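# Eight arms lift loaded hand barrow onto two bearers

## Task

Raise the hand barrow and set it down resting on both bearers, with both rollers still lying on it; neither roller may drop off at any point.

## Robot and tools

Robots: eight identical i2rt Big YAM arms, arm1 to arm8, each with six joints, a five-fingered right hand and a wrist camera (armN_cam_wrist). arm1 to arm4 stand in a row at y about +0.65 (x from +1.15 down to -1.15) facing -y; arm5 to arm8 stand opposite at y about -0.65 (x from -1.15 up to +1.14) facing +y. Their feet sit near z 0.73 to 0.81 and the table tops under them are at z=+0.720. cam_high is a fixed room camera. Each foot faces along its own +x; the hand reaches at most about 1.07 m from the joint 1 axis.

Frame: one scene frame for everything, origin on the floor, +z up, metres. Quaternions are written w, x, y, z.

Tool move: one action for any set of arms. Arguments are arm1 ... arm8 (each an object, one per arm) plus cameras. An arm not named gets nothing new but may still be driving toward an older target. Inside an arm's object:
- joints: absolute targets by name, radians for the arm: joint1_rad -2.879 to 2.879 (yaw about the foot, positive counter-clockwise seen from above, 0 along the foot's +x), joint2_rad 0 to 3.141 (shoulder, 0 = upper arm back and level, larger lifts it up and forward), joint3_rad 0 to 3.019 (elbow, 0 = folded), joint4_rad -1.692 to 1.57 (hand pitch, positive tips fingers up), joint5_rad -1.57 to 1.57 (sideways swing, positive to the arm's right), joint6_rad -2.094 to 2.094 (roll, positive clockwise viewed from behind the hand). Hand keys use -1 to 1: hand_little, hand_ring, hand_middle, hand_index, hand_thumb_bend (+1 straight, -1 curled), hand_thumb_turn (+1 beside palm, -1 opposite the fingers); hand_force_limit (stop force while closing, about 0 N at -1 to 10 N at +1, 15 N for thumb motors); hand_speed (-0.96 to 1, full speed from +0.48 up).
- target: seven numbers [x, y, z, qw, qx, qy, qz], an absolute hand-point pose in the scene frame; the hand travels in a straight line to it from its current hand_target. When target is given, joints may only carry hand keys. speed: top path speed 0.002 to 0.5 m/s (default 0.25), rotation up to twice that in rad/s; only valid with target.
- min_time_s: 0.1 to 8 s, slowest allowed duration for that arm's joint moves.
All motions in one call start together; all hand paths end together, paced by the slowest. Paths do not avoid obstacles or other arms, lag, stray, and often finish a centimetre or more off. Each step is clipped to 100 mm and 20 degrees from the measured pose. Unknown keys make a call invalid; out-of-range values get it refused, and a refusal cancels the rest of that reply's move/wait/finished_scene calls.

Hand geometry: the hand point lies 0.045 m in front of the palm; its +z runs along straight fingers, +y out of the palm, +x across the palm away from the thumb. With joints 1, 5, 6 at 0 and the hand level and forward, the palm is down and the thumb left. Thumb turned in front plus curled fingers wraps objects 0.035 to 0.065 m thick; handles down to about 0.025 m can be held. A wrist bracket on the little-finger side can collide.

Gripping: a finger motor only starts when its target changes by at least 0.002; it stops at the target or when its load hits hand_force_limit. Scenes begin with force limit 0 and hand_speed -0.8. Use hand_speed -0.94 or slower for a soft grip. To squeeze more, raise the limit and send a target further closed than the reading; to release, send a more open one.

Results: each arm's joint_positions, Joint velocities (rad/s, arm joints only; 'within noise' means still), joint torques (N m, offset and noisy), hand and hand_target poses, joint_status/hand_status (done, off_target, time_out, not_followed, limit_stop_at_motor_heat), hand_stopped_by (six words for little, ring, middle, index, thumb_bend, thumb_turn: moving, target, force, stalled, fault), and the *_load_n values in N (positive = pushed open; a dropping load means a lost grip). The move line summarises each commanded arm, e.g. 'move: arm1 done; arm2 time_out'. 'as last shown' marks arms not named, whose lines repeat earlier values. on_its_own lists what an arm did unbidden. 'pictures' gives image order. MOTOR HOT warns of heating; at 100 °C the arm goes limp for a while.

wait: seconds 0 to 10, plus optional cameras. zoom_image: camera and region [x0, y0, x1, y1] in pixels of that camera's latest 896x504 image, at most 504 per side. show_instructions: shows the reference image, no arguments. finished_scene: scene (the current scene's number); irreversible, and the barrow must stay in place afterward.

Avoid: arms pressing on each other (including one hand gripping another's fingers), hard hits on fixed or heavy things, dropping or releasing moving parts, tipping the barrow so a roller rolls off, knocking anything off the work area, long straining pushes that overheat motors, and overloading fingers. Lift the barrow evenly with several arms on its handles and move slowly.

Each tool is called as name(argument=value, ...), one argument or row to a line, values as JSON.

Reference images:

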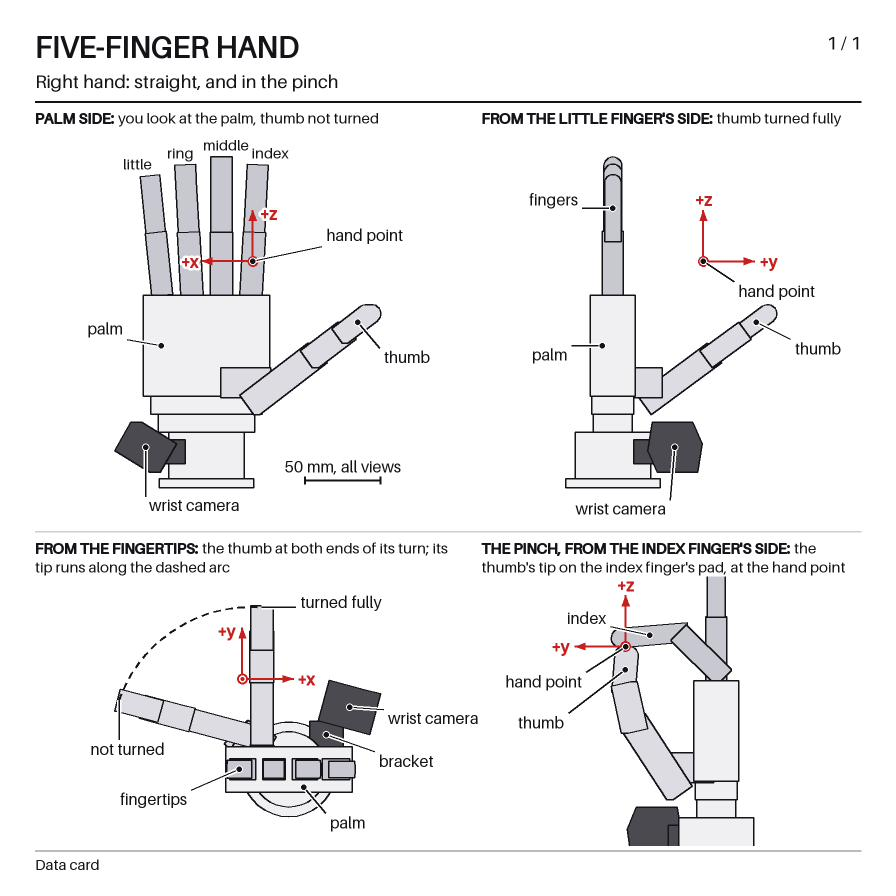

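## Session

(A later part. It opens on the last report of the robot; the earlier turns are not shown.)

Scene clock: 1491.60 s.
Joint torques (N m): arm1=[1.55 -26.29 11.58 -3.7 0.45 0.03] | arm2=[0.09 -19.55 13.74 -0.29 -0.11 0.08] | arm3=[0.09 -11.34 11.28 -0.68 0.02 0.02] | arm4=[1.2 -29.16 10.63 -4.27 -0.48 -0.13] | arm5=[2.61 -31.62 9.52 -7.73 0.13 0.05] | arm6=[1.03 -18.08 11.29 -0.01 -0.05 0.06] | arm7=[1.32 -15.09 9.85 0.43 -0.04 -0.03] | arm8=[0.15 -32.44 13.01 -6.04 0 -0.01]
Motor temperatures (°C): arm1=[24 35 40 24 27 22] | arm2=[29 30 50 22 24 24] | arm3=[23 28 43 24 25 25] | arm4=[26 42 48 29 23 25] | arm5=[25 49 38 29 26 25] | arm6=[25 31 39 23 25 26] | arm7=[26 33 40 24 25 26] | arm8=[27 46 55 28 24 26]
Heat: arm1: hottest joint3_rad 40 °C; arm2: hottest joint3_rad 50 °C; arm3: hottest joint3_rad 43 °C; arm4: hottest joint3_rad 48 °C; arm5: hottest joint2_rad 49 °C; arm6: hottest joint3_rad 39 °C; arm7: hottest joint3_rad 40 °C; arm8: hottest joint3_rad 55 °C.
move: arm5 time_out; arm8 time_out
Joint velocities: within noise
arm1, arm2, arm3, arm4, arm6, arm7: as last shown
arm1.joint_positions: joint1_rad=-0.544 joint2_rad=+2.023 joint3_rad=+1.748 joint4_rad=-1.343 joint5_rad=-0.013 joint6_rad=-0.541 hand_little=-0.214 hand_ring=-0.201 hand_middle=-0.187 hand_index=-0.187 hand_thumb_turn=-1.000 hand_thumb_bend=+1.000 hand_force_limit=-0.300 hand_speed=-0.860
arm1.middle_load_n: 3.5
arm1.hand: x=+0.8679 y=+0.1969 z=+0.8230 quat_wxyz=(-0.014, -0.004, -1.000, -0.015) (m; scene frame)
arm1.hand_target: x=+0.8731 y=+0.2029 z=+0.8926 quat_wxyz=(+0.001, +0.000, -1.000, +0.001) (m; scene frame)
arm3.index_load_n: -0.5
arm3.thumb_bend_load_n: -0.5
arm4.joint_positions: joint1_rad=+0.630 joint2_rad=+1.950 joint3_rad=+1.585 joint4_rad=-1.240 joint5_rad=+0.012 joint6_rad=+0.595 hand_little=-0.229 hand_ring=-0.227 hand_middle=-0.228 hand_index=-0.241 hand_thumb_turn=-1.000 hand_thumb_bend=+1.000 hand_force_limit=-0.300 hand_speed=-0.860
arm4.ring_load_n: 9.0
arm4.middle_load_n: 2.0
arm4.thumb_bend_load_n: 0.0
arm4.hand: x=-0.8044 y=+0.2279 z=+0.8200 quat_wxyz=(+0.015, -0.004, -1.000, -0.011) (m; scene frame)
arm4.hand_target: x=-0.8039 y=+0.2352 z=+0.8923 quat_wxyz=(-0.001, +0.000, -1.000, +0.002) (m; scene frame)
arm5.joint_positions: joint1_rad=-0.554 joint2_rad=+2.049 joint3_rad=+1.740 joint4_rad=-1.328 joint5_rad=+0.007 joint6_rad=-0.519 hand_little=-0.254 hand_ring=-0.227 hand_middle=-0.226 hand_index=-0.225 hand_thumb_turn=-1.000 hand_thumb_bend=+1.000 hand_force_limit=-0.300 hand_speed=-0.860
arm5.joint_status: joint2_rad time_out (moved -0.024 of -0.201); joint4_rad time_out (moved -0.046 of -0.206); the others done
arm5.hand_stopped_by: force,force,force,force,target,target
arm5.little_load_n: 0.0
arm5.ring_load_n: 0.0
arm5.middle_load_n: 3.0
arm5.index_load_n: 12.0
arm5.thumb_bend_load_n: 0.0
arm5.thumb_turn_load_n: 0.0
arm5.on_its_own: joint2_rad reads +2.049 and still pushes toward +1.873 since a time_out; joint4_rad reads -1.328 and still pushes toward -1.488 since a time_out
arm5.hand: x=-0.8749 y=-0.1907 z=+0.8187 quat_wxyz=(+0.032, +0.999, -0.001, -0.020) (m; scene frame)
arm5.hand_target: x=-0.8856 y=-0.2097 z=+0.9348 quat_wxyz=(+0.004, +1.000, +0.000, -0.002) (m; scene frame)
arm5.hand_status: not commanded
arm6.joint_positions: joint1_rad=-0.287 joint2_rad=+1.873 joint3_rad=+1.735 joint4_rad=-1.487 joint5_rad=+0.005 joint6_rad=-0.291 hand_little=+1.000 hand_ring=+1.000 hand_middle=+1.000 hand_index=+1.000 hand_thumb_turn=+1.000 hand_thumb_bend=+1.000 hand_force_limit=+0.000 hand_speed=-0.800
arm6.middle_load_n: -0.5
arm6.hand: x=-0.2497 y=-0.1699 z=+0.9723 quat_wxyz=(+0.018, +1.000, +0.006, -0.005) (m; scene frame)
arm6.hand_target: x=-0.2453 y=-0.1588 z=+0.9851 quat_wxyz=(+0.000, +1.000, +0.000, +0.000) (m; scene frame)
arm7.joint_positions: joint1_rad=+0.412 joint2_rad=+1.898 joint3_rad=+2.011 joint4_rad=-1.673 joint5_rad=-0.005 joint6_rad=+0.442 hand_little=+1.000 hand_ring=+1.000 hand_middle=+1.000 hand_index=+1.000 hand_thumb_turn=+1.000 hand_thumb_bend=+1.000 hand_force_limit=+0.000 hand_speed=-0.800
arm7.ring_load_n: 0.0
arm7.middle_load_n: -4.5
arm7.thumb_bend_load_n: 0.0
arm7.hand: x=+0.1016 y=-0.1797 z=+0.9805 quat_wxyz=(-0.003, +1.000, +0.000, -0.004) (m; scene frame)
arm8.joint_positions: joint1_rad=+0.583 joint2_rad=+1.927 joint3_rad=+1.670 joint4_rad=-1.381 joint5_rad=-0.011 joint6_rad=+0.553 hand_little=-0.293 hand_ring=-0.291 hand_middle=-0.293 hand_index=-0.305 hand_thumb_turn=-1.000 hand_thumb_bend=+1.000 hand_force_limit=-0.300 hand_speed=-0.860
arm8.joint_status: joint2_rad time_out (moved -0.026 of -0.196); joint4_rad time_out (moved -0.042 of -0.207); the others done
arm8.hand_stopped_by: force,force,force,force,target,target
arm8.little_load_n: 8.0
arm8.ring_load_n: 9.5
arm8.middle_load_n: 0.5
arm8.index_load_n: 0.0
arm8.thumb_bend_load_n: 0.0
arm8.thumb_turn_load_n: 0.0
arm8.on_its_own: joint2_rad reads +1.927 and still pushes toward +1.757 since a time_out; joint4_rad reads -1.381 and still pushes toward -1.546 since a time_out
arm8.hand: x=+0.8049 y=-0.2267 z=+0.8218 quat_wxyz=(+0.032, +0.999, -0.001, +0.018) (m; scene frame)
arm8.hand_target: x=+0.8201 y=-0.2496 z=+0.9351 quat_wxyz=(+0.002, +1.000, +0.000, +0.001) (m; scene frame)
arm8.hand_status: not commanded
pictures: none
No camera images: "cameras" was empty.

move(
  arm1={"target": [0.872, 0.2025, 0.940, 0, 0, 1, 0], "speed": 0.025},
  arm4={"target": [-0.803, 0.235, 0.943, 0, 0, 1, 0], "speed": 0.025},
  arm5={"joints": {"joint2_rad": 1.828, "joint3_rad": 1.842, "joint4_rad": -1.554}, "min_time_s": 2},
  arm8={"joints": {"joint2_rad": 1.717, "joint3_rad": 1.796, "joint4_rad": -1.618}, "min_time_s": 2},
  arm2={"target": [0.195, 0.212, 1.015, 0, 0, 1, 0], "speed": 0.025},
  arm3={"target": [-0.25, 0.204, 1.010, 0, 0, 1, 0], "speed": 0.025},
  arm6={"target": [-0.245, -0.160, 1.018, 0, 1, 0, 0], "speed": 0.025},
  arm7={"target": [0.10, -0.171, 1.005, 0, 1, 0, 0], "speed": 0.025},
  cameras=["cam_high"],
)

Scene clock: 1564.60 s.
Joint torques (N m): arm1=[1.44 -27.58 12.83 -4.14 0.53 0] | arm2=[0.73 -18.9 13.71 -0.17 -0.09 0.15] | arm3=[-0.21 -11.11 11.22 -0.17 0.06 0.04] | arm4=[1.49 -31.44 11.52 -4.78 -0.68 -0.13] | arm5=[2.43 -32.03 11.58 -7.58 -0.23 -0.03] | arm6=[1.03 -18.2 11.59 -0.16 -0.06 0.05] | arm7=[1.38 -13.1 8.92 0.59 -0.2 0] | arm8=[0.09 -32.5 14.75 -5.82 0.3 -0.01]
Motor temperatures (°C): arm1=[24 36 37 24 27 22] | arm2=[28 30 50 22 24 24] | arm3=[23 28 44 24 25 25] | arm4=[26 43 44 29 24 25] | arm5=[25 51 39 30 26 25] | arm6=[25 30 40 23 25 26] | arm7=[26 31 40 24 25 26] | arm8=[27 44 54 30 24 26]
Heat: arm1: hottest joint3_rad 37 °C; arm2: hottest joint3_rad 50 °C; arm3: hottest joint3_rad 44 °C; arm4: hottest joint3_rad 44 °C; arm5: hottest joint2_rad 51 °C; arm6: hottest joint3_rad 40 °C; arm7: hottest joint3_rad 40 °C; arm8: hottest joint3_rad 54 °C.
move: arm1 off_target; arm2 off_target; arm3 off_target; arm4 off_target; arm5 time_out; arm6 off_target; arm7 off_target; arm8 time_out
Joint velocities: within noise
arm1.joint_positions: joint1_rad=-0.542 joint2_rad=+2.023 joint3_rad=+1.821 joint4_rad=-1.430 joint5_rad=-0.016 joint6_rad=-0.538 hand_little=-0.214 hand_ring=-0.201 hand_middle=-0.187 hand_index=-0.186 hand_thumb_turn=-1.000 hand_thumb_bend=+1.000 hand_force_limit=-0.300 hand_speed=-0.860
arm1.joint_status: not commanded
arm1.hand_stopped_by: force,force,force,force,target,target
arm1.little_load_n: 0.0
arm1.ring_load_n: 0.0
arm1.middle_load_n: 4.0
arm1.index_load_n: 10.5
arm1.thumb_bend_load_n: 0.0
arm1.thumb_turn_load_n: 0.0
arm1.hand: x=+0.8681 y=+0.1937 z=+0.8512 quat_wxyz=(-0.019, -0.004, -1.000, -0.021) (m; scene frame)
arm1.hand_target: x=+0.8733 y=+0.2046 z=+0.9328 quat_wxyz=(+0.001, +0.000, -1.000, +0.001) (m; scene frame)
arm1.hand_status: off_target (0.089 m and 3.2 deg from the pose sent, 0.117 m and 2.4 deg at the start)
arm2.joint_positions: joint1_rad=-0.343 joint2_rad=+1.817 joint3_rad=+1.733 joint4_rad=-1.565 joint5_rad=+0.005 joint6_rad=-0.396 hand_little=+1.000 hand_ring=+1.000 hand_middle=+1.000 hand_index=+1.000 hand_thumb_turn=+1.000 hand_thumb_bend=+1.000 hand_force_limit=+0.000 hand_speed=-0.800
arm2.joint_status: not commanded
arm2.hand_stopped_by: target,target,target,target,target,target
arm2.little_load_n: 0.0
arm2.ring_load_n: 0.0
arm2.middle_load_n: 0.0
arm2.index_load_n: 0.0
arm2.thumb_bend_load_n: 0.0
arm2.thumb_turn_load_n: 0.0
arm2.hand: x=+0.2027 y=+0.2249 z=+0.9900 quat_wxyz=(-0.011, +0.006, -0.999, -0.030) (m; scene frame)
arm2.hand_target: x=+0.1955 y=+0.2134 z=+1.0150 quat_wxyz=(+0.000, +0.000, -1.000, +0.000) (m; scene frame)
arm2.hand_status: off_target (0.029 m and 3.7 deg from the pose sent, 0.058 m and 3.8 deg at the start)
arm3.joint_positions: joint1_rad=+0.269 joint2_rad=+1.682 joint3_rad=+1.751 joint4_rad=-1.666 joint5_rad=+0.010 joint6_rad=+0.212 hand_little=+1.000 hand_ring=+1.000 hand_middle=+1.000 hand_index=+1.000 hand_thumb_turn=+1.000 hand_thumb_bend=+1.000 hand_force_limit=+0.000 hand_speed=-0.800
arm3.joint_status: not commanded
arm3.hand_stopped_by: target,target,target,target,target,target
arm3.little_load_n: 0.0
arm3.ring_load_n: 0.0
arm3.middle_load_n: 0.0
arm3.index_load_n: 0.0
arm3.thumb_bend_load_n: 0.0
arm3.thumb_turn_load_n: 0.0
arm3.hand: x=-0.2499 y=+0.2213 z=+1.0059 quat_wxyz=(+0.002, +0.003, -1.000, -0.012) (m; scene frame)
arm3.hand_target: x=-0.2502 y=+0.2046 z=+1.0098 quat_wxyz=(+0.000, +0.000, -1.000, +0.000) (m; scene frame)
arm3.hand_status: off_target (0.018 m and 1.5 deg from the pose sent, 0.034 m and 0.9 deg at the start)
arm4.joint_positions: joint1_rad=+0.626 joint2_rad=+1.950 joint3_rad=+1.654 joint4_rad=-1.331 joint5_rad=+0.016 joint6_rad=+0.595 hand_little=-0.229 hand_ring=-0.227 hand_middle=-0.228 hand_index=-0.241 hand_thumb_turn=-1.000 hand_thumb_bend=+1.000 hand_force_limit=-0.300 hand_speed=-0.860
arm4.joint_status: not commanded
arm4.hand_stopped_by: force,force,force,force,target,target
arm4.little_load_n: 12.0
arm4.ring_load_n: 10.0
arm4.middle_load_n: 1.5
arm4.index_load_n: 0.0
arm4.thumb_bend_load_n: -0.5
arm4.thumb_turn_load_n: 0.0
arm4.hand: x=-0.8053 y=+0.2237 z=+0.8457 quat_wxyz=(+0.022, -0.006, -1.000, -0.019) (m; scene frame)
arm4.hand_target: x=-0.8044 y=+0.2369 z=+0.9344 quat_wxyz=(-0.001, +0.000, -1.000, +0.001) (m; scene frame)
arm4.hand_status: off_target (0.098 m and 3.4 deg from the pose sent, 0.123 m and 2.2 deg at the start)
arm5.joint_positions: joint1_rad=-0.554 joint2_rad=+2.008 joint3_rad=+1.767 joint4_rad=-1.398 joint5_rad=+0.015 joint6_rad=-0.513 hand_little=-0.254 hand_ring=-0.227 hand_middle=-0.227 hand_index=-0.225 hand_thumb_turn=-1.000 hand_thumb_bend=+1.000 hand_force_limit=-0.300 hand_speed=-0.860
arm5.joint_status: joint2_rad time_out (moved -0.041 of -0.221); joint4_rad time_out (moved -0.069 of -0.226); the others done
arm5.hand_stopped_by: force,force,force,force,target,target
arm5.little_load_n: 0.0
arm5.ring_load_n: 0.0
arm5.middle_load_n: 1.0
arm5.index_load_n: 7.5
arm5.thumb_bend_load_n: 0.0
arm5.thumb_turn_load_n: 0.0
arm5.on_its_own: joint2_rad reads +2.008 and still pushes toward +1.828 since a time_out; joint4_rad reads -1.398 and still pushes toward -1.554 since a time_out
arm5.hand: x=-0.8766 y=-0.1965 z=+0.8533 quat_wxyz=(+0.034, +0.999, -0.004, -0.017) (m; scene frame)
arm5.hand_target: x=-0.8880 y=-0.2147 z=+0.9776 quat_wxyz=(-0.010, +1.000, +0.000, +0.006) (m; scene frame)
arm5.hand_status: not commanded
arm6.joint_positions: joint1_rad=-0.287 joint2_rad=+1.866 joint3_rad=+1.805 joint4_rad=-1.567 joint5_rad=+0.005 joint6_rad=-0.291 hand_little=+1.000 hand_ring=+1.000 hand_middle=+1.000 hand_index=+1.000 hand_thumb_turn=+1.000 hand_thumb_bend=+1.000 hand_force_limit=+0.000 hand_speed=-0.800
arm6.joint_status: not commanded
arm6.hand_stopped_by: target,target,target,target,target,target
arm6.little_load_n: 0.0
arm6.ring_load_n: 0.0
arm6.middle_load_n: -0.5
arm6.index_load_n: 0.0
arm6.thumb_bend_load_n: -0.5
arm6.thumb_turn_load_n: 0.0
arm6.hand: x=-0.2497 y=-0.1706 z=+1.0028 quat_wxyz=(+0.020, +1.000, +0.006, -0.006) (m; scene frame)
arm6.hand_target: x=-0.2452 y=-0.1606 z=+1.0181 quat_wxyz=(+0.000, +1.000, +0.000, +0.000) (m; scene frame)
arm6.hand_status: off_target (0.019 m and 2.4 deg from the pose sent, 0.047 m and 2.2 deg at the start)
arm7.joint_positions: joint1_rad=+0.412 joint2_rad=+1.851 joint3_rad=+2.035 joint4_rad=-1.673 joint5_rad=-0.005 joint6_rad=+0.442 hand_little=+1.000 hand_ring=+1.000 hand_middle=+1.000 hand_index=+1.000 hand_thumb_turn=+1.000 hand_thumb_bend=+1.000 hand_force_limit=+0.000 hand_speed=-0.800
arm7.joint_status: not commanded
arm7.hand_stopped_by: target,target,target,target,target,target
arm7.little_load_n: 0.0
arm7.ring_load_n: 0.0
arm7.middle_load_n: -3.5
arm7.index_load_n: 0.0
arm7.thumb_bend_load_n: 0.0
arm7.thumb_turn_load_n: 0.0
arm7.hand: x=+0.1021 y=-0.1803 z=+1.0135 quat_wxyz=(-0.035, +0.999, +0.000, -0.019) (m; scene frame)
arm7.hand_target: x=+0.1003 y=-0.1715 z=+1.0043 quat_wxyz=(-0.029, +0.999, -0.002, -0.018) (m; scene frame)
arm7.hand_status: off_target (0.013 m and 4.6 deg from the pose sent, 0.026 m and 0.6 deg at the start; a joint's target at an end of its range on 127 of 127 steps)
arm8.joint_positions: joint1_rad=+0.583 joint2_rad=+1.891 joint3_rad=+1.713 joint4_rad=-1.460 joint5_rad=-0.019 joint6_rad=+0.553 hand_little=-0.293 hand_ring=-0.291 hand_middle=-0.293 hand_index=-0.305 hand_thumb_turn=-1.000 hand_thumb_bend=+1.000 hand_force_limit=-0.300 hand_speed=-0.860
arm8.joint_status: joint2_rad time_out (moved -0.036 of -0.210); joint4_rad time_out (moved -0.078 of -0.237); the others done
arm8.hand_stopped_by: force,force,force,force,target,target
arm8.little_load_n: 5.0
arm8.ring_load_n: 6.0
arm8.middle_load_n: 0.5
arm8.index_load_n: 0.0
arm8.thumb_bend_load_n: 0.0
arm8.thumb_turn_load_n: 0.0
arm8.on_its_own: joint2_rad reads +1.891 and still pushes toward +1.717 since a time_out; joint4_rad reads -1.460 and still pushes toward -1.618 since a time_out
arm8.hand: x=+0.8056 y=-0.2320 z=+0.8586 quat_wxyz=(+0.034, +0.999, -0.001, +0.015) (m; scene frame)
arm8.hand_target: x=+0.8234 y=-0.2558 z=+0.9789 quat_wxyz=(-0.011, +1.000, +0.000, -0.007) (m; scene frame)
arm8.hand_status: not commanded
pictures: cam_high

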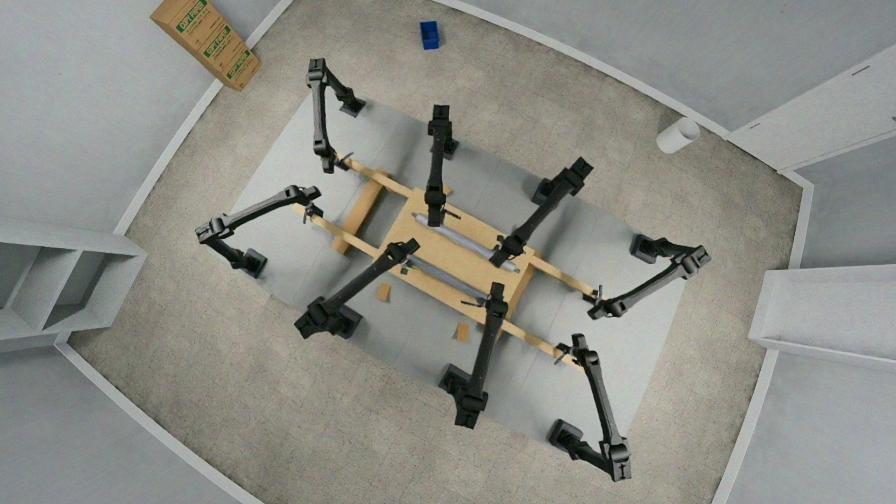

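move(
  arm1={"joints": {"joint2_rad": 1.864, "joint3_rad": 1.856, "joint4_rad": -1.562}, "min_time_s": 1.5},
  arm4={"joints": {"joint2_rad": 1.770, "joint3_rad": 1.715, "joint4_rad": -1.516}, "min_time_s": 1.5},
  arm5={"joints": {"joint2_rad": 1.855, "joint3_rad": 1.880, "joint4_rad": -1.565}, "min_time_s": 1.5},
  arm8={"joints": {"joint2_rad": 1.744, "joint3_rad": 1.830, "joint4_rad": -1.625}, "min_time_s": 1.5},
  arm2={"target": [0.195, 0.212, 1.027, 0, 0, 1, 0], "speed": 0.03},
  arm7={"target": [0.10, -0.171, 0.990, 0, 1, 0, 0], "speed": 0.03},
  cameras=["cam_high"],
)

Scene clock: 1606.73 s.
Joint torques (N m): arm1=[1.32 -31.09 10.37 -4.57 0.31 -0.02] | arm2=[0.56 -18.84 14.04 -0.09 -0.07 0] | arm3=[0.26 -10.99 9.44 0.21 0.04 0.03] | arm4=[1.55 -36.01 11.18 -6.34 -0.36 -0.1] | arm5=[2.37 -30.27 12.74 -7.49 -0.15 -0.12] | arm6=[0.91 -17.67 11.54 0.02 -0.07 0.06] | arm7=[1.44 -11.05 7.94 0.61 -0.08 -0.01] | arm8=[0.15 -30.27 16.03 -5.65 0.31 0.01]
Motor temperatures (°C): arm1=[24 37 39 24 27 22] | arm2=[28 30 52 22 24 24] | arm3=[23 28 46 24 25 25] | arm4=[26 45 44 30 24 25] | arm5=[25 56 39 30 26 25] | arm6=[25 32 43 23 25 26] | arm7=[26 31 41 24 25 26] | arm8=[27 53 52 30 24 26]
Heat: arm1: hottest joint3_rad 39 °C; arm2: hottest joint3_rad 52 °C; arm3: hottest joint3_rad 46 °C; arm4: hottest joint2_rad 45 °C; arm5: hottest joint2_rad 56 °C; arm6: hottest joint3_rad 43 °C; arm7: hottest joint3_rad 41 °C; arm8: hottest joint2_rad 53 °C.
move: arm1 time_out; arm2 off_target; arm4 time_out; arm5 time_out; arm7 off_target; arm8 time_out
Joint velocities: within noise
arm1.joint_positions: joint1_rad=-0.542 joint2_rad=+2.011 joint3_rad=+1.821 joint4_rad=-1.439 joint5_rad=-0.010 joint6_rad=-0.538 hand_little=-0.214 hand_ring=-0.201 hand_middle=-0.187 hand_index=-0.186 hand_thumb_turn=-1.000 hand_thumb_bend=+1.000 hand_force_limit=-0.300 hand_speed=-0.860
arm1.joint_status: joint2_rad time_out (moved -0.012 of -0.159); joint4_rad time_out (moved -0.009 of -0.132); the others done
arm1.hand_stopped_by: force,force,force,force,target,target
arm1.little_load_n: 0.0
arm1.ring_load_n: 1.0
arm1.middle_load_n: 4.5
arm1.index_load_n: 10.0
arm1.thumb_bend_load_n: 0.0
arm1.thumb_turn_load_n: 0.0
arm1.on_its_own: joint2_rad reads +2.011 and still pushes toward +1.864 since a time_out; joint4_rad reads -1.439 and still pushes toward -1.562 since a time_out
arm1.hand: x=+0.8682 y=+0.1961 z=+0.8581 quat_wxyz=(-0.015, -0.004, -1.000, -0.021) (m; scene frame)
arm1.hand_target: x=+0.8819 y=+0.2187 z=+0.9520 quat_wxyz=(+0.002, +0.000, -1.000, +0.003) (m; scene frame)
arm1.hand_status: not commanded
arm2.joint_positions: joint1_rad=-0.343 joint2_rad=+1.816 joint3_rad=+1.765 joint4_rad=-1.597 joint5_rad=+0.005 joint6_rad=-0.396 hand_little=+1.000 hand_ring=+1.000 hand_middle=+1.000 hand_index=+1.000 hand_thumb_turn=+1.000 hand_thumb_bend=+1.000 hand_force_limit=+0.000 hand_speed=-0.800
arm2.joint_status: not commanded
arm2.hand_stopped_by: target,target,target,target,target,target
arm2.little_load_n: 0.0
arm2.ring_load_n: 0.0
arm2.middle_load_n: 0.0
arm2.index_load_n: 0.0
arm2.thumb_bend_load_n: 0.0
arm2.thumb_turn_load_n: 0.0
arm2.hand: x=+0.2025 y=+0.2242 z=+1.0027 quat_wxyz=(-0.011, +0.006, -0.999, -0.029) (m; scene frame)
arm2.hand_target: x=+0.1955 y=+0.2134 z=+1.0269 quat_wxyz=(+0.000, +0.000, -1.000, +0.000) (m; scene frame)
arm2.hand_status: off_target (0.028 m and 3.6 deg from the pose sent, 0.040 m and 3.7 deg at the start)
arm3, arm6: as last shown
arm3.joint_positions: joint1_rad=+0.267 joint2_rad=+1.682 joint3_rad=+1.776 joint4_rad=-1.674 joint5_rad=+0.011 joint6_rad=+0.212 hand_little=+1.000 hand_ring=+1.000 hand_middle=+1.000 hand_index=+1.000 hand_thumb_turn=+1.000 hand_thumb_bend=+1.000 hand_force_limit=+0.000 hand_speed=-0.800
arm3.middle_load_n: -3.5
arm3.index_load_n: -0.5
arm3.hand: x=-0.2505 y=+0.2176 z=+1.0142 quat_wxyz=(+0.001, +0.002, -1.000, -0.004) (m; scene frame)
arm3.hand_target: x=-0.2502 y=+0.2047 z=+1.0099 quat_wxyz=(+0.000, +0.000, -1.000, +0.000) (m; scene frame)
arm4.joint_positions: joint1_rad=+0.626 joint2_rad=+1.939 joint3_rad=+1.654 joint4_rad=-1.359 joint5_rad=+0.009 joint6_rad=+0.595 hand_little=-0.229 hand_ring=-0.227 hand_middle=-0.228 hand_index=-0.241 hand_thumb_turn=-1.000 hand_thumb_bend=+1.000 hand_force_limit=-0.300 hand_speed=-0.860
arm4.joint_status: joint2_rad time_out (moved -0.011 of -0.180); joint4_rad time_out (moved -0.028 of -0.185); the others done
arm4.hand_stopped_by: force,force,force,force,target,target
arm4.little_load_n: 13.0
arm4.ring_load_n: 11.0
arm4.middle_load_n: 1.0
arm4.index_load_n: 0.0
arm4.thumb_bend_load_n: 0.0
arm4.thumb_turn_load_n: 0.0
arm4.on_its_own: joint2_rad reads +1.939 and still pushes toward +1.770 since a time_out; joint4_rad reads -1.359 and still pushes toward -1.516 since a time_out
arm4.hand: x=-0.8079 y=+0.2302 z=+0.8530 quat_wxyz=(+0.024, -0.006, -0.999, -0.028) (m; scene frame)
arm4.hand_target: x=-0.8161 y=+0.2544 z=+0.9658 quat_wxyz=(+0.000, +0.000, -1.000, +0.000) (m; scene frame)
arm4.hand_status: not commanded
arm5.joint_positions: joint1_rad=-0.554 joint2_rad=+2.008 joint3_rad=+1.789 joint4_rad=-1.411 joint5_rad=+0.013 joint6_rad=-0.502 hand_little=-0.254 hand_ring=-0.227 hand_middle=-0.227 hand_index=-0.226 hand_thumb_turn=-1.000 hand_thumb_bend=+1.000 hand_force_limit=-0.300 hand_speed=-0.860
arm5.joint_status: joint2_rad time_out (moved +0.000 of -0.153); joint3_rad time_out (moved +0.022 of +0.113); joint4_rad time_out (moved -0.014 of -0.167)
arm5.hand_stopped_by: force,force,force,force,target,target
arm5.little_load_n: 0.0
arm5.ring_load_n: 0.0
arm5.middle_load_n: 1.5
arm5.index_load_n: 7.5
arm5.thumb_bend_load_n: 0.0
arm5.thumb_turn_load_n: 0.0
arm5.on_its_own: joint2_rad reads +2.008 and still pushes toward +1.855 since a time_out; joint3_rad reads +1.789 and still pushes toward +1.880 since a time_out; joint4_rad reads -1.411 and still pushes toward -1.565 since a time_out
arm5.hand: x=-0.8753 y=-0.1923 z=+0.8607 quat_wxyz=(+0.030, +0.999, -0.009, -0.015) (m; scene frame)
arm5.hand_target: x=-0.8834 y=-0.2066 z=+0.9771 quat_wxyz=(-0.010, +1.000, +0.000, +0.006) (m; scene frame)
arm5.hand_status: not commanded
arm6.joint_positions: joint1_rad=-0.287 joint2_rad=+1.861 joint3_rad=+1.805 joint4_rad=-1.571 joint5_rad=+0.005 joint6_rad=-0.291 hand_little=+1.000 hand_ring=+1.000 hand_middle=+1.000 hand_index=+1.000 hand_thumb_turn=+1.000 hand_thumb_bend=+1.000 hand_force_limit=+0.000 hand_speed=-0.800
arm6.middle_load_n: -1.0
arm6.thumb_bend_load_n: 0.0
arm6.hand: x=-0.2501 y=-0.1720 z=+1.0055 quat_wxyz=(+0.019, +1.000, +0.006, -0.005) (m; scene frame)
arm6.hand_target: x=-0.2452 y=-0.1606 z=+1.0180 quat_wxyz=(+0.000, +1.000, +0.000, +0.000) (m; scene frame)
arm7.joint_positions: joint1_rad=+0.412 joint2_rad=+1.846 joint3_rad=+2.035 joint4_rad=-1.673 joint5_rad=-0.005 joint6_rad=+0.442 hand_little=+1.000 hand_ring=+1.000 hand_middle=+1.000 hand_index=+1.000 hand_thumb_turn=+1.000 hand_thumb_bend=+1.000 hand_force_limit=+0.000 hand_speed=-0.800
arm7.joint_status: not commanded
arm7.hand_stopped_by: target,target,target,target,target,target
arm7.little_load_n: 0.0
arm7.ring_load_n: 0.0
arm7.middle_load_n: -6.0
arm7.index_load_n: 0.0
arm7.thumb_bend_load_n: 0.0
arm7.thumb_turn_load_n: 0.0
arm7.hand: x=+0.1024 y=-0.1810 z=+1.0164 quat_wxyz=(-0.038, +0.999, +0.000, -0.020) (m; scene frame)
arm7.hand_target: x=+0.1007 y=-0.1722 z=+0.9899 quat_wxyz=(-0.015, +1.000, -0.001, -0.010) (m; scene frame)
arm7.hand_status: off_target (0.028 m and 4.9 deg from the pose sent, 0.025 m and 4.6 deg at the start; a joint's target at an end of its range on 80 of 81 steps)
arm8.joint_positions: joint1_rad=+0.583 joint2_rad=+1.891 joint3_rad=+1.731 joint4_rad=-1.471 joint5_rad=-0.019 joint6_rad=+0.551 hand_little=-0.293 hand_ring=-0.292 hand_middle=-0.293 hand_index=-0.305 hand_thumb_turn=-1.000 hand_thumb_bend=+1.000 hand_force_limit=-0.300 hand_speed=-0.860
arm8.joint_status: joint2_rad time_out (moved +0.000 of -0.147); joint3_rad time_out (moved +0.018 of +0.117); joint4_rad time_out (moved -0.011 of -0.165)
arm8.hand_stopped_by: force,force,force,force,target,target
arm8.little_load_n: 5.0
arm8.ring_load_n: 6.0
arm8.middle_load_n: 0.5
arm8.index_load_n: 0.0
arm8.thumb_bend_load_n: 0.0
arm8.thumb_turn_load_n: 0.0
arm8.on_its_own: joint2_rad reads +1.891 and still pushes toward +1.744 since a time_out; joint3_rad reads +1.731 and still pushes toward +1.830 since a time_out; joint4_rad reads -1.471 and still pushes toward -1.625 since a time_out
arm8.hand: x=+0.8042 y=-0.2297 z=+0.8651 quat_wxyz=(+0.031, +0.999, +0.000, +0.013) (m; scene frame)
arm8.hand_target: x=+0.8185 y=-0.2476 z=+0.9780 quat_wxyz=(-0.011, +1.000, +0.000, -0.007) (m; scene frame)
arm8.hand_status: not commanded
pictures: cam_high

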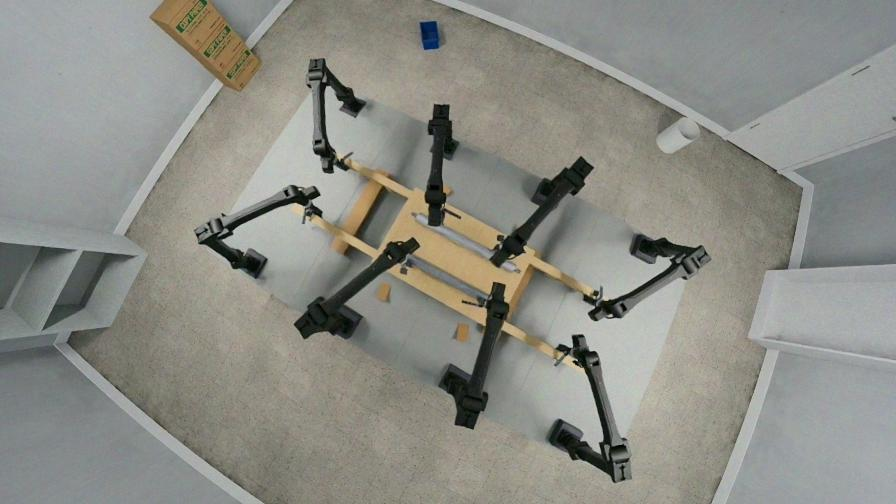

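move(
  cameras=["arm1_cam_wrist", "arm4_cam_wrist", "arm5_cam_wrist", "arm8_cam_wrist", "cam_high"],
)

zoom_image(
  camera="cam_high",
  region=[300, 130, 460, 270],
)

zoom_image(
  camera="cam_high",
  region=[460, 230, 620, 370],
)

Scene clock: 1620.03 s.
Joint torques (N m): arm1=[1.61 -31.5 10.5 -4.49 0.3 -0.02] | arm2=[0.44 -18.49 13.81 -0.01 -0.11 0.12] | arm3=[-0.09 -10.87 9.48 0.18 0.02 0.02] | arm4=[1.9 -36.13 11.19 -6.34 -0.37 -0.12] | arm5=[2.32 -30.04 12.92 -7.39 -0.15 -0.13] | arm6=[0.91 -17.49 11.56 -0.01 -0.06 0.05] | arm7=[1.49 -11.11 7.94 0.59 -0.08 -0.02] | arm8=[0.15 -30.33 16.03 -5.65 0.31 0.02]
Motor temperatures (°C): arm1=[24 37 38 25 27 22] | arm2=[28 30 49 22 24 24] | arm3=[23 28 44 24 25 25] | arm4=[26 46 44 30 24 25] | arm5=[25 56 39 30 26 25] | arm6=[25 32 43 23 25 26] | arm7=[26 31 41 24 25 26] | arm8=[27 52 54 30 24 26]
Heat: arm1: hottest joint3_rad 38 °C; arm2: hottest joint3_rad 49 °C; arm3: hottest joint3_rad 44 °C; arm4: hottest joint2_rad 46 °C; arm5: hottest joint2_rad 56 °C; arm6: hottest joint3_rad 43 °C; arm7: hottest joint3_rad 41 °C; arm8: hottest joint3_rad 54 °C.
Joint velocities: within noise
arm1.joint_positions: joint1_rad=-0.542 joint2_rad=+2.011 joint3_rad=+1.821 joint4_rad=-1.439 joint5_rad=-0.010 joint6_rad=-0.538 hand_little=-0.214 hand_ring=-0.201 hand_middle=-0.187 hand_index=-0.186 hand_thumb_turn=-1.000 hand_thumb_bend=+1.000 hand_force_limit=-0.300 hand_speed=-0.860
arm1.joint_status: joint2_rad time_out (moved -0.012 of -0.159); joint4_rad time_out (moved -0.009 of -0.132); the others done
arm1.hand_stopped_by: force,force,force,force,target,target
arm1.little_load_n: 0.0
arm1.ring_load_n: 1.0
arm1.middle_load_n: 4.0
arm1.index_load_n: 10.0
arm1.thumb_bend_load_n: 0.0
arm1.thumb_turn_load_n: 0.0
arm1.on_its_own: joint2_rad reads +2.011 and still pushes toward +1.864 since a time_out; joint4_rad reads -1.439 and still pushes toward -1.562 since a time_out
arm1.hand: x=+0.8682 y=+0.1961 z=+0.8581 quat_wxyz=(-0.015, -0.004, -1.000, -0.021) (m; scene frame)
arm1.hand_target: x=+0.8819 y=+0.2187 z=+0.9520 quat_wxyz=(+0.002, +0.000, -1.000, +0.003) (m; scene frame)
arm1.hand_status: not commanded
arm2.joint_positions: joint1_rad=-0.343 joint2_rad=+1.816 joint3_rad=+1.765 joint4_rad=-1.597 joint5_rad=+0.005 joint6_rad=-0.396 hand_little=+1.000 hand_ring=+1.000 hand_middle=+1.000 hand_index=+1.000 hand_thumb_turn=+1.000 hand_thumb_bend=+1.000 hand_force_limit=+0.000 hand_speed=-0.800
arm2.joint_status: not commanded
arm2.hand_stopped_by: target,target,target,target,target,target
arm2.little_load_n: -0.5
arm2.ring_load_n: 0.0
arm2.middle_load_n: 0.0
arm2.index_load_n: 0.0
arm2.thumb_bend_load_n: 0.0
arm2.thumb_turn_load_n: 0.0
arm2.hand: x=+0.2025 y=+0.2242 z=+1.0027 quat_wxyz=(-0.011, +0.006, -0.999, -0.029) (m; scene frame)
arm2.hand_target: x=+0.1955 y=+0.2134 z=+1.0269 quat_wxyz=(+0.000, +0.000, -1.000, +0.000) (m; scene frame)
arm2.hand_status: off_target (0.028 m and 3.6 deg from the pose sent, 0.040 m and 3.7 deg at the start)
arm3.joint_positions: joint1_rad=+0.267 joint2_rad=+1.682 joint3_rad=+1.776 joint4_rad=-1.674 joint5_rad=+0.011 joint6_rad=+0.212 hand_little=+1.000 hand_ring=+1.000 hand_middle=+1.000 hand_index=+1.000 hand_thumb_turn=+1.000 hand_thumb_bend=+1.000 hand_force_limit=+0.000 hand_speed=-0.800
arm3.joint_status: not commanded
arm3.hand_stopped_by: target,target,target,target,target,target
arm3.little_load_n: 0.0
arm3.ring_load_n: 0.0
arm3.middle_load_n: -3.5
arm3.index_load_n: 0.0
arm3.thumb_bend_load_n: 0.0
arm3.thumb_turn_load_n: 0.0
arm3.hand: x=-0.2505 y=+0.2176 z=+1.0142 quat_wxyz=(+0.001, +0.002, -1.000, -0.004) (m; scene frame)
arm3.hand_target: x=-0.2502 y=+0.2047 z=+1.0099 quat_wxyz=(+0.000, +0.000, -1.000, +0.000) (m; scene frame)
arm3.hand_status: not commanded
arm4.joint_positions: joint1_rad=+0.626 joint2_rad=+1.939 joint3_rad=+1.654 joint4_rad=-1.359 joint5_rad=+0.009 joint6_rad=+0.595 hand_little=-0.229 hand_ring=-0.227 hand_middle=-0.228 hand_index=-0.241 hand_thumb_turn=-1.000 hand_thumb_bend=+1.000 hand_force_limit=-0.300 hand_speed=-0.860
arm4.joint_status: joint2_rad time_out (moved -0.011 of -0.180); joint4_rad time_out (moved -0.028 of -0.185); the others done
arm4.hand_stopped_by: force,force,force,force,target,target
arm4.little_load_n: 13.0
arm4.ring_load_n: 11.0
arm4.middle_load_n: 1.0
arm4.index_load_n: 0.0
arm4.thumb_bend_load_n: 0.0
arm4.thumb_turn_load_n: 0.0
arm4.on_its_own: joint2_rad reads +1.939 and still pushes toward +1.770 since a time_out; joint4_rad reads -1.359 and still pushes toward -1.516 since a time_out
arm4.hand: x=-0.8079 y=+0.2302 z=+0.8530 quat_wxyz=(+0.024, -0.006, -0.999, -0.028) (m; scene frame)
arm4.hand_target: x=-0.8161 y=+0.2544 z=+0.9658 quat_wxyz=(+0.000, +0.000, -1.000, +0.000) (m; scene frame)
arm4.hand_status: not commanded
arm5.joint_positions: joint1_rad=-0.554 joint2_rad=+2.008 joint3_rad=+1.789 joint4_rad=-1.411 joint5_rad=+0.013 joint6_rad=-0.502 hand_little=-0.254 hand_ring=-0.227 hand_middle=-0.227 hand_index=-0.226 hand_thumb_turn=-1.000 hand_thumb_bend=+1.000 hand_force_limit=-0.300 hand_speed=-0.860
arm5.joint_status: joint2_rad time_out (moved +0.000 of -0.153); joint3_rad time_out (moved +0.022 of +0.113); joint4_rad time_out (moved -0.014 of -0.167)
arm5.hand_stopped_by: force,force,force,force,target,target
arm5.little_load_n: 0.0
arm5.ring_load_n: 0.0
arm5.middle_load_n: 1.5
arm5.index_load_n: 7.5
arm5.thumb_bend_load_n: 0.0
arm5.thumb_turn_load_n: 0.0
arm5.on_its_own: joint2_rad reads +2.008 and still pushes toward +1.855 since a time_out; joint3_rad reads +1.789 and still pushes toward +1.880 since a time_out; joint4_rad reads -1.411 and still pushes toward -1.565 since a time_out
arm5.hand: x=-0.8753 y=-0.1923 z=+0.8607 quat_wxyz=(+0.030, +0.999, -0.009, -0.015) (m; scene frame)
arm5.hand_target: x=-0.8834 y=-0.2066 z=+0.9771 quat_wxyz=(-0.010, +1.000, +0.000, +0.006) (m; scene frame)
arm5.hand_status: not commanded
arm6.joint_positions: joint1_rad=-0.287 joint2_rad=+1.861 joint3_rad=+1.805 joint4_rad=-1.571 joint5_rad=+0.005 joint6_rad=-0.291 hand_little=+1.000 hand_ring=+1.000 hand_middle=+1.000 hand_index=+1.000 hand_thumb_turn=+1.000 hand_thumb_bend=+1.000 hand_force_limit=+0.000 hand_speed=-0.800
arm6.joint_status: not commanded
arm6.hand_stopped_by: target,target,target,target,target,target
arm6.little_load_n: 0.0
arm6.ring_load_n: -0.5
arm6.middle_load_n: -1.0
arm6.index_load_n: 0.0
arm6.thumb_bend_load_n: 0.0
arm6.thumb_turn_load_n: 0.0
arm6.hand: x=-0.2501 y=-0.1720 z=+1.0055 quat_wxyz=(+0.019, +1.000, +0.006, -0.005) (m; scene frame)
arm6.hand_target: x=-0.2452 y=-0.1606 z=+1.0180 quat_wxyz=(+0.000, +1.000, +0.000, +0.000) (m; scene frame)
arm6.hand_status: not commanded
arm7.joint_positions: joint1_rad=+0.412 joint2_rad=+1.846 joint3_rad=+2.035 joint4_rad=-1.673 joint5_rad=-0.005 joint6_rad=+0.442 hand_little=+1.000 hand_ring=+1.000 hand_middle=+1.000 hand_index=+1.000 hand_thumb_turn=+1.000 hand_thumb_bend=+1.000 hand_force_limit=+0.000 hand_speed=-0.800
arm7.joint_status: not commanded
arm7.hand_stopped_by: target,target,target,target,target,target
arm7.little_load_n: 0.0
arm7.ring_load_n: 0.0
arm7.middle_load_n: -5.5
arm7.index_load_n: 0.0
arm7.thumb_bend_load_n: 0.0
arm7.thumb_turn_load_n: 0.0
arm7.hand: x=+0.1024 y=-0.1810 z=+1.0164 quat_wxyz=(-0.038, +0.999, +0.000, -0.020) (m; scene frame)
arm7.hand_target: x=+0.1007 y=-0.1722 z=+0.9899 quat_wxyz=(-0.015, +1.000, -0.001, -0.010) (m; scene frame)
arm7.hand_status: off_target (0.028 m and 4.9 deg from the pose sent, 0.025 m and 4.6 deg at the start; a joint's target at an end of its range on 80 of 81 steps)
arm8.joint_positions: joint1_rad=+0.583 joint2_rad=+1.891 joint3_rad=+1.731 joint4_rad=-1.471 joint5_rad=-0.019 joint6_rad=+0.551 hand_little=-0.293 hand_ring=-0.292 hand_middle=-0.293 hand_index=-0.305 hand_thumb_turn=-1.000 hand_thumb_bend=+1.000 hand_force_limit=-0.300 hand_speed=-0.860
arm8.joint_status: joint2_rad time_out (moved +0.000 of -0.147); joint3_rad time_out (moved +0.018 of +0.117); joint4_rad time_out (moved -0.011 of -0.165)
arm8.hand_stopped_by: force,force,force,force,target,target
arm8.little_load_n: 5.0
arm8.ring_load_n: 6.0
arm8.middle_load_n: 0.0
arm8.index_load_n: 0.0
arm8.thumb_bend_load_n: 0.0
arm8.thumb_turn_load_n: 0.0
arm8.on_its_own: joint2_rad reads +1.891 and still pushes toward +1.744 since a time_out; joint3_rad reads +1.731 and still pushes toward +1.830 since a time_out; joint4_rad reads -1.471 and still pushes toward -1.625 since a time_out
arm8.hand: x=+0.8042 y=-0.2297 z=+0.8651 quat_wxyz=(+0.031, +0.999, +0.000, +0.013) (m; scene frame)
arm8.hand_target: x=+0.8185 y=-0.2476 z=+0.9780 quat_wxyz=(-0.011, +1.000, +0.000, -0.007) (m; scene frame)
arm8.hand_status: not commanded
pictures: arm1_cam_wrist, arm4_cam_wrist, arm5_cam_wrist, arm8_cam_wrist, cam_high

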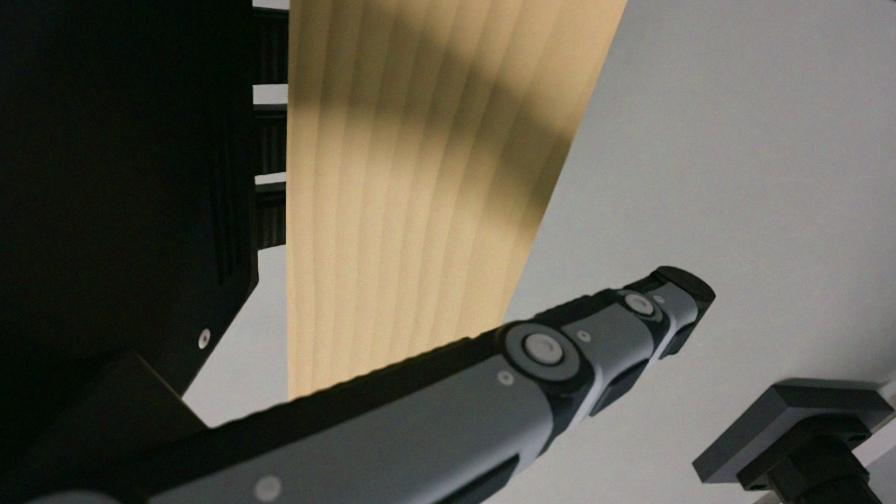

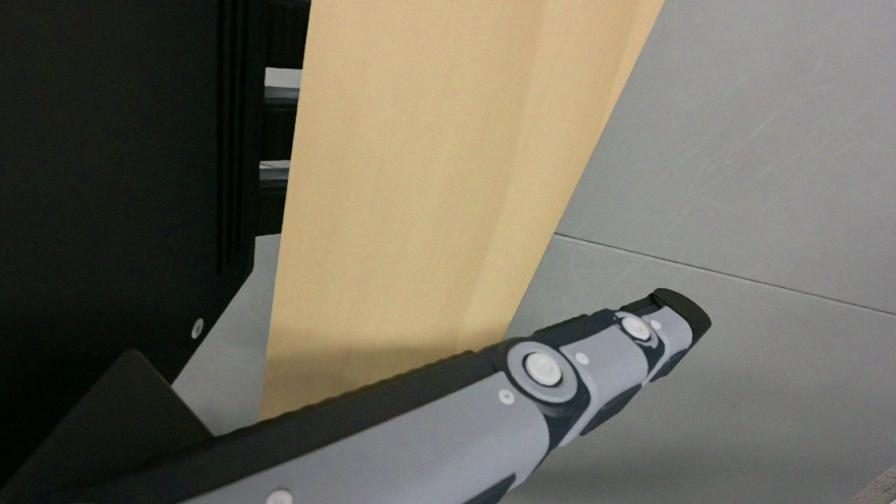

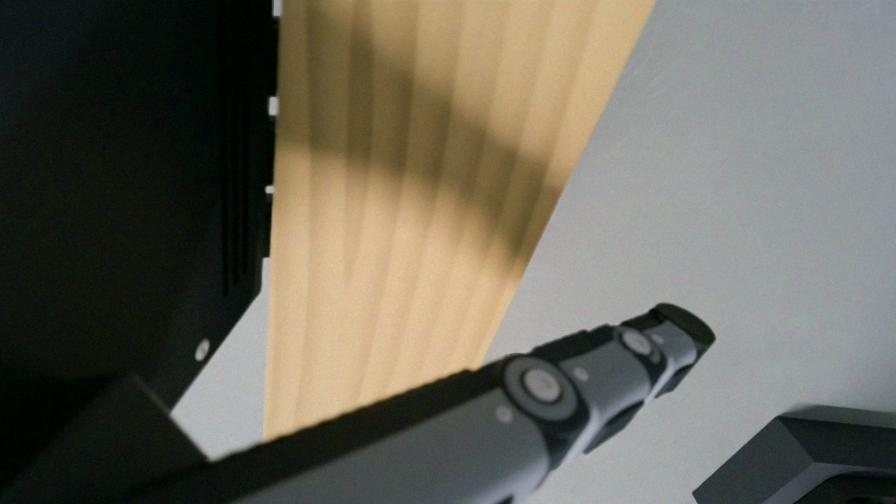

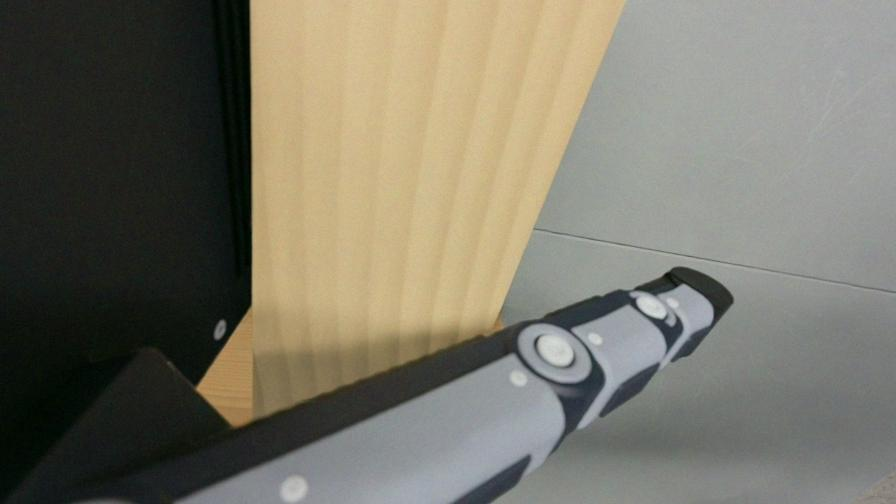

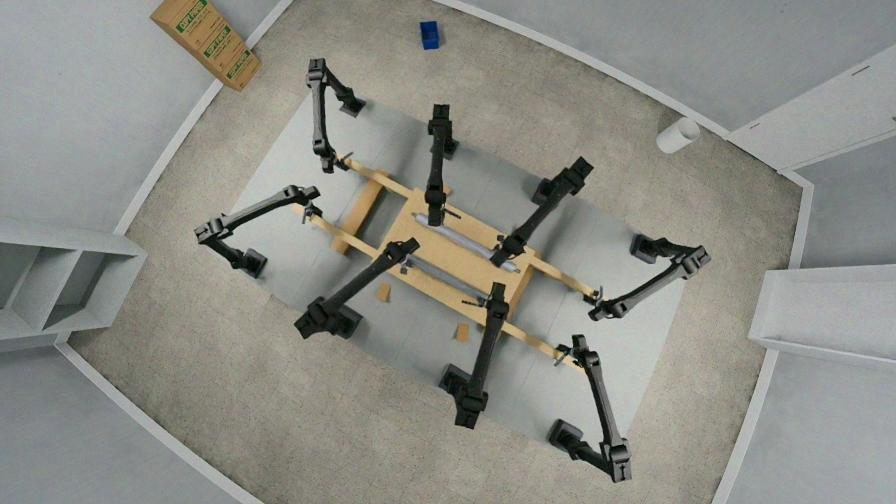

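Scaled by 3.150 from the camera's 896x504 image, which has a finer 1280x720 frame.

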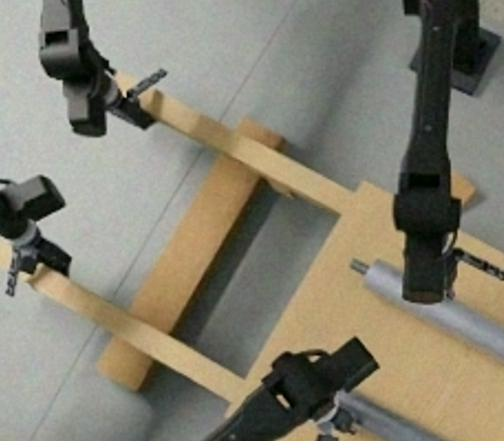

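Scaled by 3.150 from the camera's 896x504 image, which has a finer 1280x720 frame.

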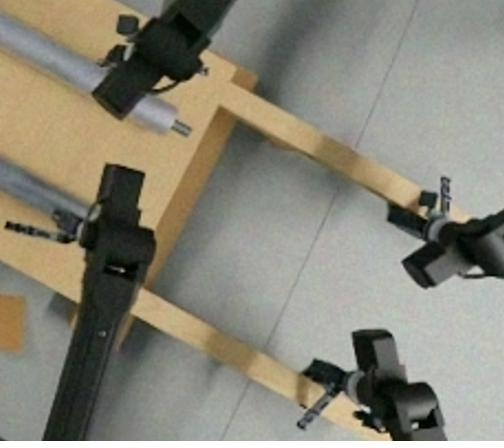

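move(
  arm1={"joints": {"joint2_rad": 1.853, "joint3_rad": 1.891, "joint4_rad": -1.608}, "min_time_s": 1.5},
  arm4={"joints": {"joint2_rad": 1.743, "joint3_rad": 1.762, "joint4_rad": -1.591}, "min_time_s": 1.5},
  arm5={"joints": {"joint2_rad": 1.840, "joint3_rad": 1.905, "joint4_rad": -1.610}, "min_time_s": 1.5},
  arm8={"joints": {"joint2_rad": 1.736, "joint3_rad": 1.845, "joint4_rad": -1.640}, "min_time_s": 1.5},
  cameras=[],
)

Scene clock: 1660.37 s.
Joint torques (N m): arm1=[1.44 -31.97 12.94 -5.29 0.11 -0.02] | arm2=[-0.03 -17.85 13.98 -0.02 -0.1 0.11] | arm3=[-0.15 -9.82 8.46 0.29 -0.01 0.04] | arm4=[1.67 -38.01 12.31 -7.05 -0.23 -0.11] | arm5=[2.37 -31.03 12.6 -8.08 -0.02 -0.12] | arm6=[0.79 -17.08 11.15 0.31 -0.07 0.05] | arm7=[1.49 -10.17 7.95 0.62 -0.08 -0.01] | arm8=[0.15 -31.09 16.24 -6.11 0.13 0.05]
Motor temperatures (°C): arm1=[24 39 37 25 27 22] | arm2=[28 31 48 22 24 24] | arm3=[23 28 42 24 25 25] | arm4=[26 49 44 31 24 25] | arm5=[25 56 41 30 26 25] | arm6=[25 32 43 23 25 26] | arm7=[26 30 40 24 25 26] | arm8=[27 52 58 30 24 26]
Heat: arm1: hottest joint2_rad 39 °C; arm2: hottest joint3_rad 48 °C; arm3: hottest joint3_rad 42 °C; arm4: hottest joint2_rad 49 °C; arm5: hottest joint2_rad 56 °C; arm6: hottest joint3_rad 43 °C; arm7: hottest joint3_rad 40 °C; arm8: hottest joint3_rad 58 °C.
move: arm1 time_out; arm4 time_out; arm5 time_out; arm8 time_out
Joint velocities: within noise
arm1.joint_positions: joint1_rad=-0.542 joint2_rad=+2.003 joint3_rad=+1.827 joint4_rad=-1.465 joint5_rad=-0.005 joint6_rad=-0.538 hand_little=-0.214 hand_ring=-0.201 hand_middle=-0.187 hand_index=-0.186 hand_thumb_turn=-1.000 hand_thumb_bend=+1.000 hand_force_limit=-0.300 hand_speed=-0.860
arm1.joint_status: joint2_rad time_out (moved -0.009 of -0.158); joint4_rad time_out (moved -0.026 of -0.169); the others done
arm1.hand_stopped_by: force,force,force,force,target,target
arm1.little_load_n: 0.0
arm1.ring_load_n: 0.5
arm1.middle_load_n: 3.5
arm1.index_load_n: 10.5
arm1.thumb_bend_load_n: 0.0
arm1.thumb_turn_load_n: 0.0
arm1.on_its_own: joint2_rad reads +2.003 and still pushes toward +1.853 since a time_out; joint4_rad reads -1.465 and still pushes toward -1.608 since a time_out
arm1.hand: x=+0.8700 y=+0.2006 z=+0.8663 quat_wxyz=(-0.017, -0.004, -0.999, -0.027) (m; scene frame)
arm1.hand_target: x=+0.8841 y=+0.2222 z=+0.9711 quat_wxyz=(+0.002, +0.000, -1.000, +0.003) (m; scene frame)
arm1.hand_status: not commanded
arm2, arm3, arm6, arm7: as last shown
arm2.little_load_n: 0.0
arm3.joint_positions: joint1_rad=+0.266 joint2_rad=+1.665 joint3_rad=+1.790 joint4_rad=-1.676 joint5_rad=+0.011 joint6_rad=+0.212 hand_little=+1.000 hand_ring=+1.000 hand_middle=+1.000 hand_index=+1.000 hand_thumb_turn=+1.000 hand_thumb_bend=+1.000 hand_force_limit=+0.000 hand_speed=-0.800
arm3.little_load_n: -0.5
arm3.hand: x=-0.2509 y=+0.2171 z=+1.0262 quat_wxyz=(-0.002, +0.002, -1.000, +0.010) (m; scene frame)
arm3.hand_target: x=-0.2502 y=+0.2046 z=+1.0099 quat_wxyz=(+0.000, +0.000, -1.000, +0.000) (m; scene frame)
arm4.joint_positions: joint1_rad=+0.626 joint2_rad=+1.934 joint3_rad=+1.688 joint4_rad=-1.419 joint5_rad=+0.006 joint6_rad=+0.595 hand_little=-0.229 hand_ring=-0.227 hand_middle=-0.228 hand_index=-0.241 hand_thumb_turn=-1.000 hand_thumb_bend=+1.000 hand_force_limit=-0.300 hand_speed=-0.860
arm4.joint_status: joint2_rad time_out (moved -0.005 of -0.196); joint4_rad time_out (moved -0.060 of -0.232); the others done
arm4.hand_stopped_by: force,force,force,force,target,target
arm4.little_load_n: 14.5
arm4.ring_load_n: 12.5
arm4.middle_load_n: 1.0
arm4.index_load_n: 0.0
arm4.thumb_bend_load_n: -0.5
arm4.thumb_turn_load_n: 0.0
arm4.on_its_own: joint2_rad reads +1.934 and still pushes toward +1.743 since a time_out; joint4_rad reads -1.419 and still pushes toward -1.591 since a time_out
arm4.hand: x=-0.8090 y=+0.2335 z=+0.8699 quat_wxyz=(+0.029, -0.006, -0.999, -0.037) (m; scene frame)
arm4.hand_target: x=-0.8213 y=+0.2623 z=+0.9979 quat_wxyz=(+0.000, +0.000, -1.000, -0.001) (m; scene frame)
arm4.hand_status: not commanded
arm5.joint_positions: joint1_rad=-0.554 joint2_rad=+2.008 joint3_rad=+1.818 joint4_rad=-1.443 joint5_rad=+0.010 joint6_rad=-0.502 hand_little=-0.254 hand_ring=-0.227 hand_middle=-0.227 hand_index=-0.226 hand_thumb_turn=-1.000 hand_thumb_bend=+1.000 hand_force_limit=-0.300 hand_speed=-0.860
arm5.joint_status: joint2_rad time_out (moved +0.000 of -0.168); joint4_rad time_out (moved -0.032 of -0.199); the others done
arm5.hand_stopped_by: force,force,force,force,target,target
arm5.little_load_n: 0.0
arm5.ring_load_n: 0.0
arm5.middle_load_n: 2.5
arm5.index_load_n: 10.5
arm5.thumb_bend_load_n: 0.0
arm5.thumb_turn_load_n: 0.0
arm5.on_its_own: joint2_rad reads +2.008 and still pushes toward +1.840 since a time_out; joint4_rad reads -1.443 and still pushes toward -1.610 since a time_out
arm5.hand: x=-0.8751 y=-0.1907 z=+0.8716 quat_wxyz=(+0.031, +0.999, -0.009, -0.017) (m; scene frame)
arm5.hand_target: x=-0.8868 y=-0.2129 z=+0.9952 quat_wxyz=(-0.008, +1.000, +0.000, +0.004) (m; scene frame)
arm5.hand_status: not commanded
arm6.joint_positions: joint1_rad=-0.287 joint2_rad=+1.852 joint3_rad=+1.811 joint4_rad=-1.579 joint5_rad=+0.005 joint6_rad=-0.291 hand_little=+1.000 hand_ring=+1.000 hand_middle=+1.000 hand_index=+1.000 hand_thumb_turn=+1.000 hand_thumb_bend=+1.000 hand_force_limit=+0.000 hand_speed=-0.800
arm6.ring_load_n: 0.0
arm6.middle_load_n: -2.5
arm6.hand: x=-0.2504 y=-0.1731 z=+1.0120 quat_wxyz=(+0.016, +1.000, +0.006, -0.004) (m; scene frame)
arm6.hand_target: x=-0.2452 y=-0.1607 z=+1.0181 quat_wxyz=(+0.000, +1.000, +0.000, +0.000) (m; scene frame)
arm7.joint_positions: joint1_rad=+0.412 joint2_rad=+1.837 joint3_rad=+2.035 joint4_rad=-1.673 joint5_rad=-0.005 joint6_rad=+0.442 hand_little=+1.000 hand_ring=+1.000 hand_middle=+0.999 hand_index=+1.000 hand_thumb_turn=+1.000 hand_thumb_bend=+1.000 hand_force_limit=+0.000 hand_speed=-0.800
arm7.middle_load_n: -7.0
arm7.hand: x=+0.1030 y=-0.1822 z=+1.0212 quat_wxyz=(-0.042, +0.999, +0.000, -0.022) (m; scene frame)
arm7.hand_target: x=+0.1006 y=-0.1722 z=+0.9898 quat_wxyz=(-0.015, +1.000, -0.001, -0.010) (m; scene frame)
arm8.joint_positions: joint1_rad=+0.583 joint2_rad=+1.892 joint3_rad=+1.744 joint4_rad=-1.473 joint5_rad=-0.015 joint6_rad=+0.548 hand_little=-0.293 hand_ring=-0.292 hand_middle=-0.293 hand_index=-0.305 hand_thumb_turn=-1.000 hand_thumb_bend=+1.000 hand_force_limit=-0.300 hand_speed=-0.860
arm8.joint_status: joint2_rad time_out (moved +0.001 of -0.155); joint3_rad time_out (moved +0.013 of +0.114); joint4_rad time_out (moved -0.002 of -0.169)
arm8.hand_stopped_by: force,force,force,force,target,target
arm8.little_load_n: 6.0
arm8.ring_load_n: 6.5
arm8.middle_load_n: 0.5
arm8.index_load_n: 0.5
arm8.thumb_bend_load_n: 0.0
arm8.thumb_turn_load_n: 0.0
arm8.on_its_own: joint2_rad reads +1.892 and still pushes toward +1.736 since a time_out; joint3_rad reads +1.744 and still pushes toward +1.845 since a time_out; joint4_rad reads -1.473 and still pushes toward -1.640 since a time_out
arm8.hand: x=+0.8032 y=-0.2262 z=+0.8687 quat_wxyz=(+0.025, +1.000, +0.002, +0.012) (m; scene frame)
arm8.hand_target: x=+0.8191 y=-0.2490 z=+0.9876 quat_wxyz=(-0.014, +1.000, +0.000, -0.009) (m; scene frame)
arm8.hand_status: not commanded
pictures: none
No camera images: "cameras" was empty.


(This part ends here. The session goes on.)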